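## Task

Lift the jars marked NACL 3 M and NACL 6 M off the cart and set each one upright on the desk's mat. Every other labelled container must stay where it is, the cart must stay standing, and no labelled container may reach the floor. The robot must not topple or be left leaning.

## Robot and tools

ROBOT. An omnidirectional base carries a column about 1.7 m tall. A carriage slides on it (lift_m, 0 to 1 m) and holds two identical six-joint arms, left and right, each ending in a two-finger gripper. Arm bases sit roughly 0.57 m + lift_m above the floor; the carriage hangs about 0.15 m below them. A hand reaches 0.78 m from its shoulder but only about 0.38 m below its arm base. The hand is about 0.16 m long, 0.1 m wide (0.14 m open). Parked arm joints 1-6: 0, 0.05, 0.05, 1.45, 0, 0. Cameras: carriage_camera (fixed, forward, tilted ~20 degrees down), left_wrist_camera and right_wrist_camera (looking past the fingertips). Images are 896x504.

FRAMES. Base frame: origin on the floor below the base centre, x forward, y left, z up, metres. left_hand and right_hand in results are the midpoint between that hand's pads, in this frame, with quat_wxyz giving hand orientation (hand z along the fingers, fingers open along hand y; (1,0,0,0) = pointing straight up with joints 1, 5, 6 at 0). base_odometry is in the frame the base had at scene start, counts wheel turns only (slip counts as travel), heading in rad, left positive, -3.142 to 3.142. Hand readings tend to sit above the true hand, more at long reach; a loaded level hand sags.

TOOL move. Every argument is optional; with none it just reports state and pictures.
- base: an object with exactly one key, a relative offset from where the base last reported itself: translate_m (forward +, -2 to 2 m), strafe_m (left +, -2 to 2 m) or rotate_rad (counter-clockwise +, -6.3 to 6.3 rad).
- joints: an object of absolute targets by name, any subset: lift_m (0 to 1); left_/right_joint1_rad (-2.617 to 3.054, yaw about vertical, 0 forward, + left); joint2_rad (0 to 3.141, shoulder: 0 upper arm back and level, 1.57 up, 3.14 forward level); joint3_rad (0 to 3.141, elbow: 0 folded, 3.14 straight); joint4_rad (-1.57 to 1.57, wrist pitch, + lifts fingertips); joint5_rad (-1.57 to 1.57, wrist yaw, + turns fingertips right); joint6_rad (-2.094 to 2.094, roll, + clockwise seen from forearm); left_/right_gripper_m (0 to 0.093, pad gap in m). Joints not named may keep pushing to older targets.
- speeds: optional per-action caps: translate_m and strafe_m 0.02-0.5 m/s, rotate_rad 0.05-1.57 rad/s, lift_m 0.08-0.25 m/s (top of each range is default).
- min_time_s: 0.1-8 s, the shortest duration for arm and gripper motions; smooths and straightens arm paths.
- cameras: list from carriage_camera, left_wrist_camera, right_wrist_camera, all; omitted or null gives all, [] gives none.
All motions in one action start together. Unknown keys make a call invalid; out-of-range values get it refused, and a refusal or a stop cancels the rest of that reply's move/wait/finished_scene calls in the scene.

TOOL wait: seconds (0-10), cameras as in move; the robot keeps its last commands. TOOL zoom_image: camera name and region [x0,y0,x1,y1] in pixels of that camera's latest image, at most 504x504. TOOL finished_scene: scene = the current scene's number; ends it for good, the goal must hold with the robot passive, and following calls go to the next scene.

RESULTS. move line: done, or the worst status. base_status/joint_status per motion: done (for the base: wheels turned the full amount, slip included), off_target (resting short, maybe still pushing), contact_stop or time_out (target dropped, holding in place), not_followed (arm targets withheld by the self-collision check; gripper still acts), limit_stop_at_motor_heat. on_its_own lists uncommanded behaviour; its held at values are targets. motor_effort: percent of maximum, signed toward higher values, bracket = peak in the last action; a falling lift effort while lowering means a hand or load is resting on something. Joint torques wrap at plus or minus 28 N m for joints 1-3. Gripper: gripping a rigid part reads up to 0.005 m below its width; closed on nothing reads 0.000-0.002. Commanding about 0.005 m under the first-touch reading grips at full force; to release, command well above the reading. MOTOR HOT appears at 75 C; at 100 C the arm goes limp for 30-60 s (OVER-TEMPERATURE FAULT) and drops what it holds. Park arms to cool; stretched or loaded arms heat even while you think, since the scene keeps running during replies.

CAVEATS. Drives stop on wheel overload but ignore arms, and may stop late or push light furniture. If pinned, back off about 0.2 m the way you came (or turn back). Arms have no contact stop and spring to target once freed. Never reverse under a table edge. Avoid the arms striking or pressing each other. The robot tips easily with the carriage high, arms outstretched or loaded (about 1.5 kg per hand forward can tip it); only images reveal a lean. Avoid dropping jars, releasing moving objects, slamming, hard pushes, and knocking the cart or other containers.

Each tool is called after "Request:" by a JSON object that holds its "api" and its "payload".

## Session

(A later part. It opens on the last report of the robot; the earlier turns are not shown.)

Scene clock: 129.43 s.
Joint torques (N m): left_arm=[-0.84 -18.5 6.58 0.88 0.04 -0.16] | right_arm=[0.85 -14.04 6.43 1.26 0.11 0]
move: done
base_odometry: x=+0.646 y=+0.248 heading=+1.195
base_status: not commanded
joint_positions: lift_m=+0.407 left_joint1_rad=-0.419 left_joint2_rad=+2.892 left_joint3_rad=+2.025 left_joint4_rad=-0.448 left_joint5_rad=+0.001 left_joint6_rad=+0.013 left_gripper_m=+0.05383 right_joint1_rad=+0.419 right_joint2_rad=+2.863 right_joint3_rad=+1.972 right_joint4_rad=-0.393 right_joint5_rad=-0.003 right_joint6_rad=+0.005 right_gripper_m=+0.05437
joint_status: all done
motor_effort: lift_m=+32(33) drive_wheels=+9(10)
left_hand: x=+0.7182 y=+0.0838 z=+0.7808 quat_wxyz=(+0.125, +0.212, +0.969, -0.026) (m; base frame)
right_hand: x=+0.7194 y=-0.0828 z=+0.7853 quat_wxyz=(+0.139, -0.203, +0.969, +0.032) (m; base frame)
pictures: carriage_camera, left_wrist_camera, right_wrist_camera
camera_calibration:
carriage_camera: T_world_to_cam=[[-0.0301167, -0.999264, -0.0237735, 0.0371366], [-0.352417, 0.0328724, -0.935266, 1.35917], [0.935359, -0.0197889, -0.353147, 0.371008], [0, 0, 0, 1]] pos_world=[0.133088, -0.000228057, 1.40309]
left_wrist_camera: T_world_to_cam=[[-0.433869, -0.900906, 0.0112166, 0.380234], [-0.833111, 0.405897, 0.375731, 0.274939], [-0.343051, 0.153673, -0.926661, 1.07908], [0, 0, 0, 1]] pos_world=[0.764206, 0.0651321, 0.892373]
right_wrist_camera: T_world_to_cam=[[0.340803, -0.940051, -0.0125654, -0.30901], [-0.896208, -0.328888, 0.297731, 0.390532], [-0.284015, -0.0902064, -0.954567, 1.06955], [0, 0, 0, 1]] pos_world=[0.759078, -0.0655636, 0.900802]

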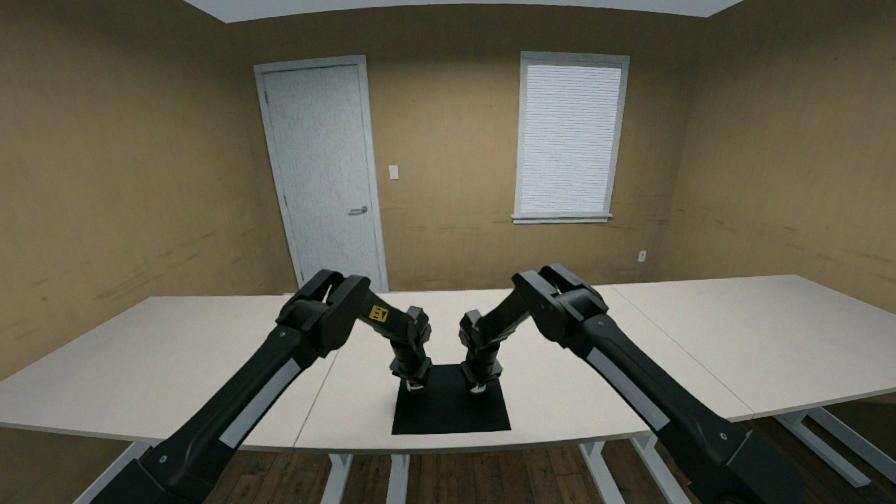

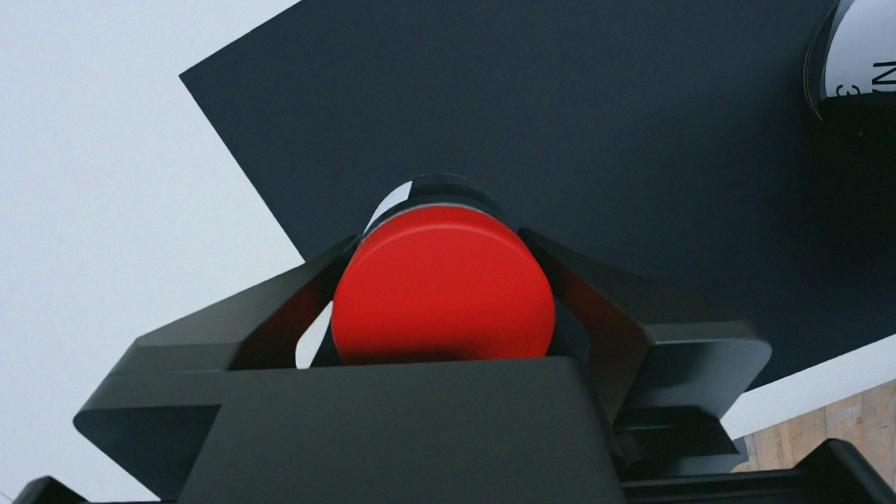

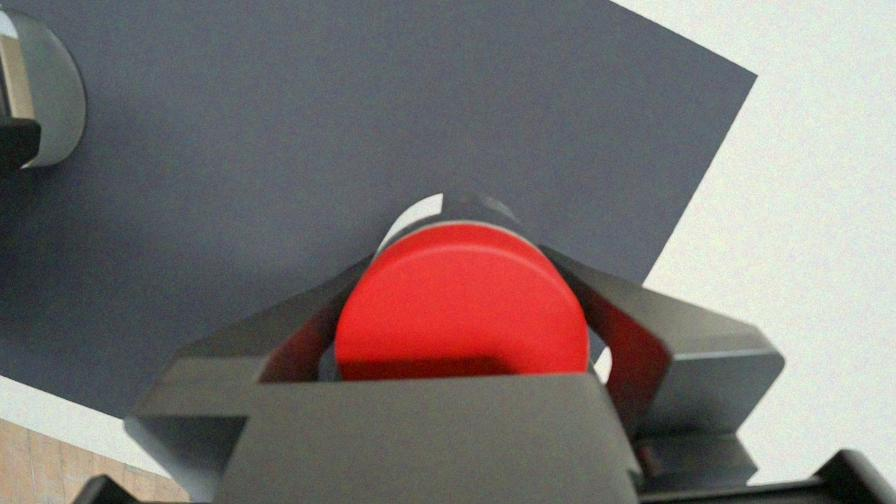

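Both seated. Release.

Request:
{"api": "move", "payload": {"joints": {"left_gripper_m":0.078,"right_gripper_m":0.078}, "min_time_s": 2.5}}

Request:
{"api": "move", "payload": {"joints": {"lift_m":0.53}, "speeds": {"lift_m":0.08}}}

Request:
{"api": "zoom_image", "payload": {"camera": "carriage_camera", "region": [370, 340, 530, 450]}}

Scene clock: 132.83 s.
Joint torques (N m): left_arm=[-0.83 -18.39 6.58 0.89 0.01 -0.16] | right_arm=[0.65 -14.09 6.43 1.24 0.12 0]
move: done
base_odometry: x=+0.646 y=+0.248 heading=+1.195
base_status: not commanded
joint_positions: lift_m=+0.407 left_joint1_rad=-0.419 left_joint2_rad=+2.892 left_joint3_rad=+2.025 left_joint4_rad=-0.446 left_joint5_rad=+0.001 left_joint6_rad=+0.013 left_gripper_m=+0.07796 right_joint1_rad=+0.419 right_joint2_rad=+2.863 right_joint3_rad=+1.972 right_joint4_rad=-0.390 right_joint5_rad=-0.003 right_joint6_rad=+0.005 right_gripper_m=+0.07789
joint_status: all done
motor_effort: lift_m=+32(33) drive_wheels=+8(9)
left_hand: x=+0.7186 y=+0.0836 z=+0.7808 quat_wxyz=(+0.126, +0.212, +0.969, -0.026) (m; base frame)
right_hand: x=+0.7201 y=-0.0824 z=+0.7855 quat_wxyz=(+0.141, -0.203, +0.968, +0.032) (m; base frame)
pictures: carriage_camera, left_wrist_camera, right_wrist_camera
camera_calibration:
carriage_camera: T_world_to_cam=[[-0.0301167, -0.999264, -0.0237735, 0.0371348], [-0.352417, 0.0328724, -0.935266, 1.3591], [0.935359, -0.0197889, -0.353147, 0.370981], [0, 0, 0, 1]] pos_world=[0.133088, -0.000228057, 1.40301]
left_wrist_camera: T_world_to_cam=[[-0.433888, -0.900898, 0.0111589, 0.380305], [-0.833764, 0.406188, 0.373964, 0.277168], [-0.341436, 0.152954, -0.927376, 1.07875], [0, 0, 0, 1]] pos_world=[0.764426, 0.0650344, 0.892511]
right_wrist_camera: T_world_to_cam=[[0.340842, -0.940033, -0.0128081, -0.308787], [-0.897137, -0.329301, 0.294459, 0.394459], [-0.281019, -0.0888736, -0.955578, 1.06869], [0, 0, 0, 1]] pos_world=[0.759455, -0.0653959, 0.901113]

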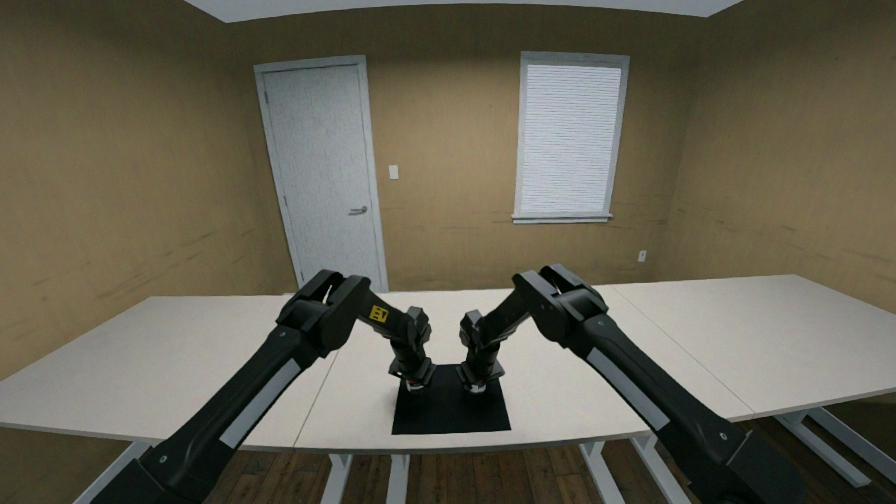

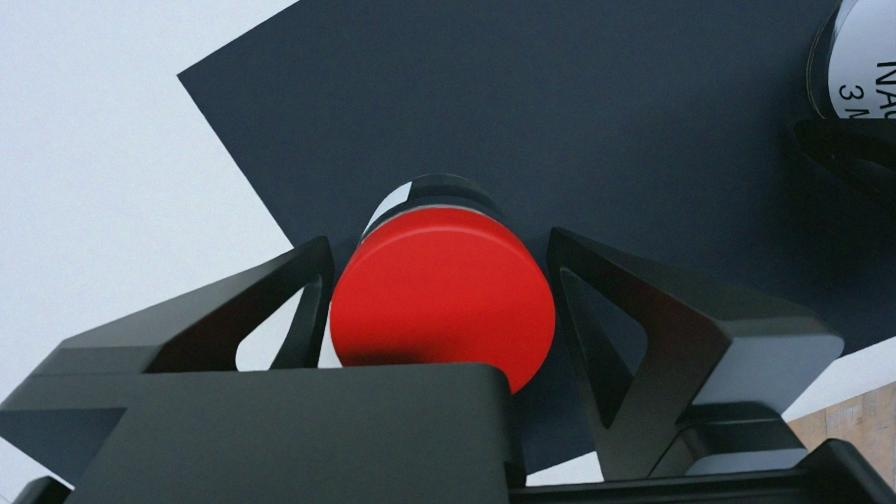

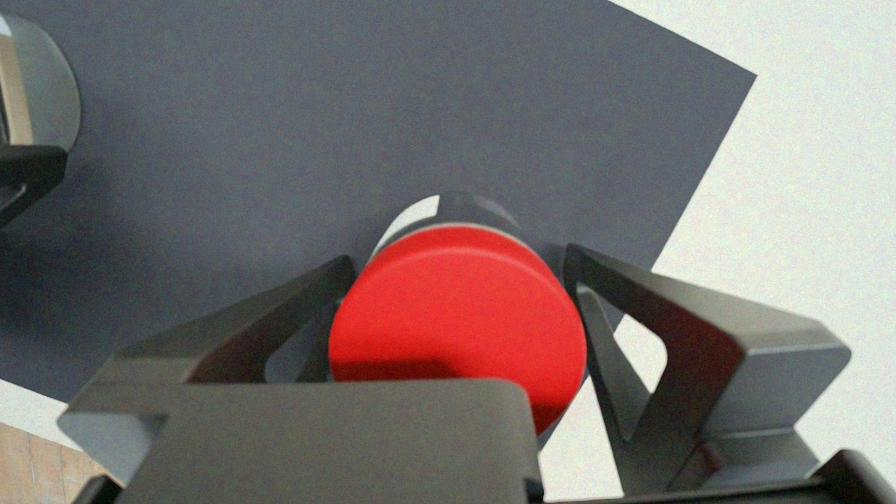

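Scene clock: 134.77 s.
Joint torques (N m): left_arm=[-0.87 -18.24 6.53 0.89 0.01 -0.15] | right_arm=[0.73 -14.11 6.43 1.21 0.11 0.01]
move: done
base_odometry: x=+0.646 y=+0.248 heading=+1.195
base_status: not commanded
joint_positions: lift_m=+0.530 left_joint1_rad=-0.419 left_joint2_rad=+2.893 left_joint3_rad=+2.025 left_joint4_rad=-0.440 left_joint5_rad=+0.001 left_joint6_rad=+0.013 left_gripper_m=+0.07796 right_joint1_rad=+0.419 right_joint2_rad=+2.863 right_joint3_rad=+1.972 right_joint4_rad=-0.385 right_joint5_rad=-0.003 right_joint6_rad=+0.005 right_gripper_m=+0.07789
joint_status: all done
motor_effort: lift_m=+41(52) drive_wheels=+8(9)
left_hand: x=+0.7197 y=+0.0831 z=+0.9041 quat_wxyz=(+0.129, +0.212, +0.968, -0.027) (m; base frame)
right_hand: x=+0.7210 y=-0.0820 z=+0.9088 quat_wxyz=(+0.143, -0.203, +0.968, +0.032) (m; base frame)
pictures: carriage_camera, left_wrist_camera, right_wrist_camera
camera_calibration:
carriage_camera: T_world_to_cam=[[-0.0301167, -0.999264, -0.0237735, 0.0400643], [-0.352417, 0.0328724, -0.935266, 1.47435], [0.935359, -0.0197889, -0.353147, 0.414497], [0, 0, 0, 1]] pos_world=[0.133088, -0.000228057, 1.52624]
left_wrist_camera: T_world_to_cam=[[-0.433942, -0.900874, 0.0109972, 0.37915], [-0.835577, 0.406994, 0.369008, 0.237926], [-0.336906, 0.150939, -0.929361, 1.19217], [0, 0, 0, 1]] pos_world=[0.764982, 0.0647871, 1.01599]
right_wrist_camera: T_world_to_cam=[[0.340892, -0.940011, -0.0131047, -0.306904], [-0.898258, -0.3298, 0.290456, 0.363457], [-0.277353, -0.0872426, -0.956799, 1.18544], [0, 0, 0, 1]] pos_world=[0.759886, -0.0652041, 1.02464]

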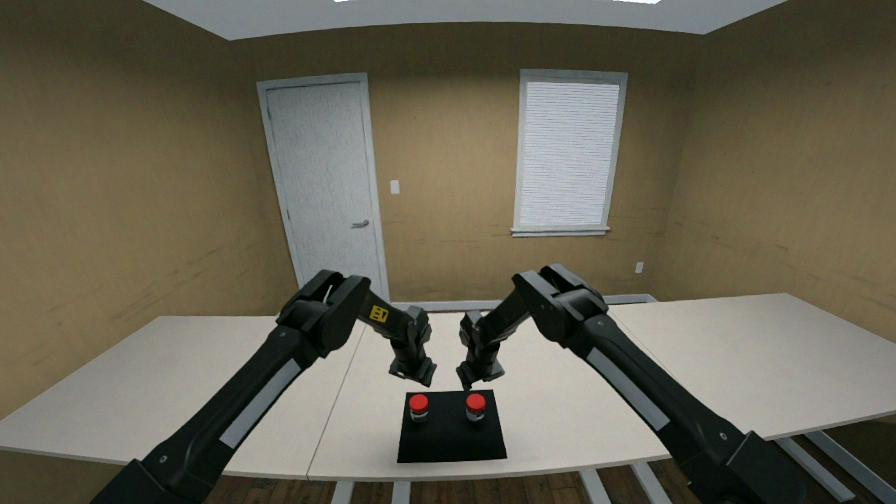

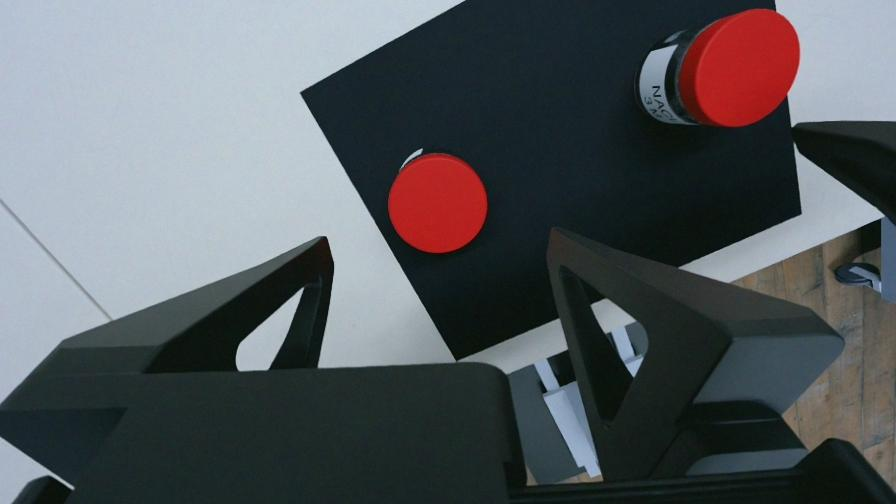

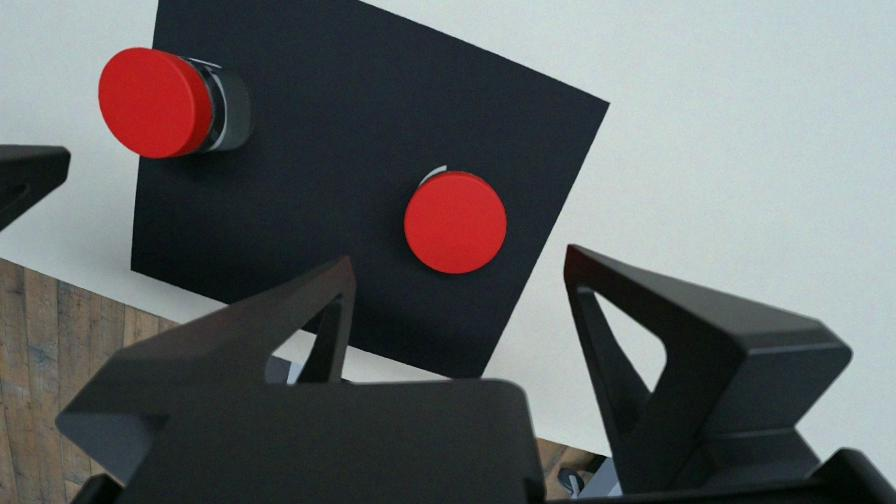

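Scaled by 3.150.

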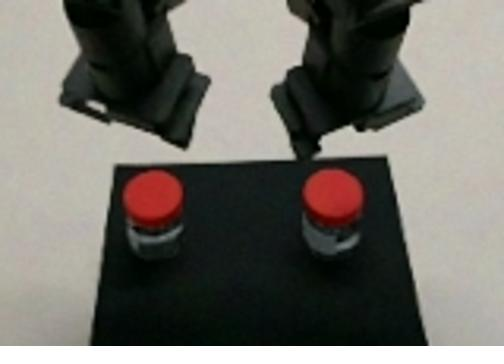

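Request:
{"api": "finished_scene", "payload": {"scene": 3}}

The scene is finished: the task was done.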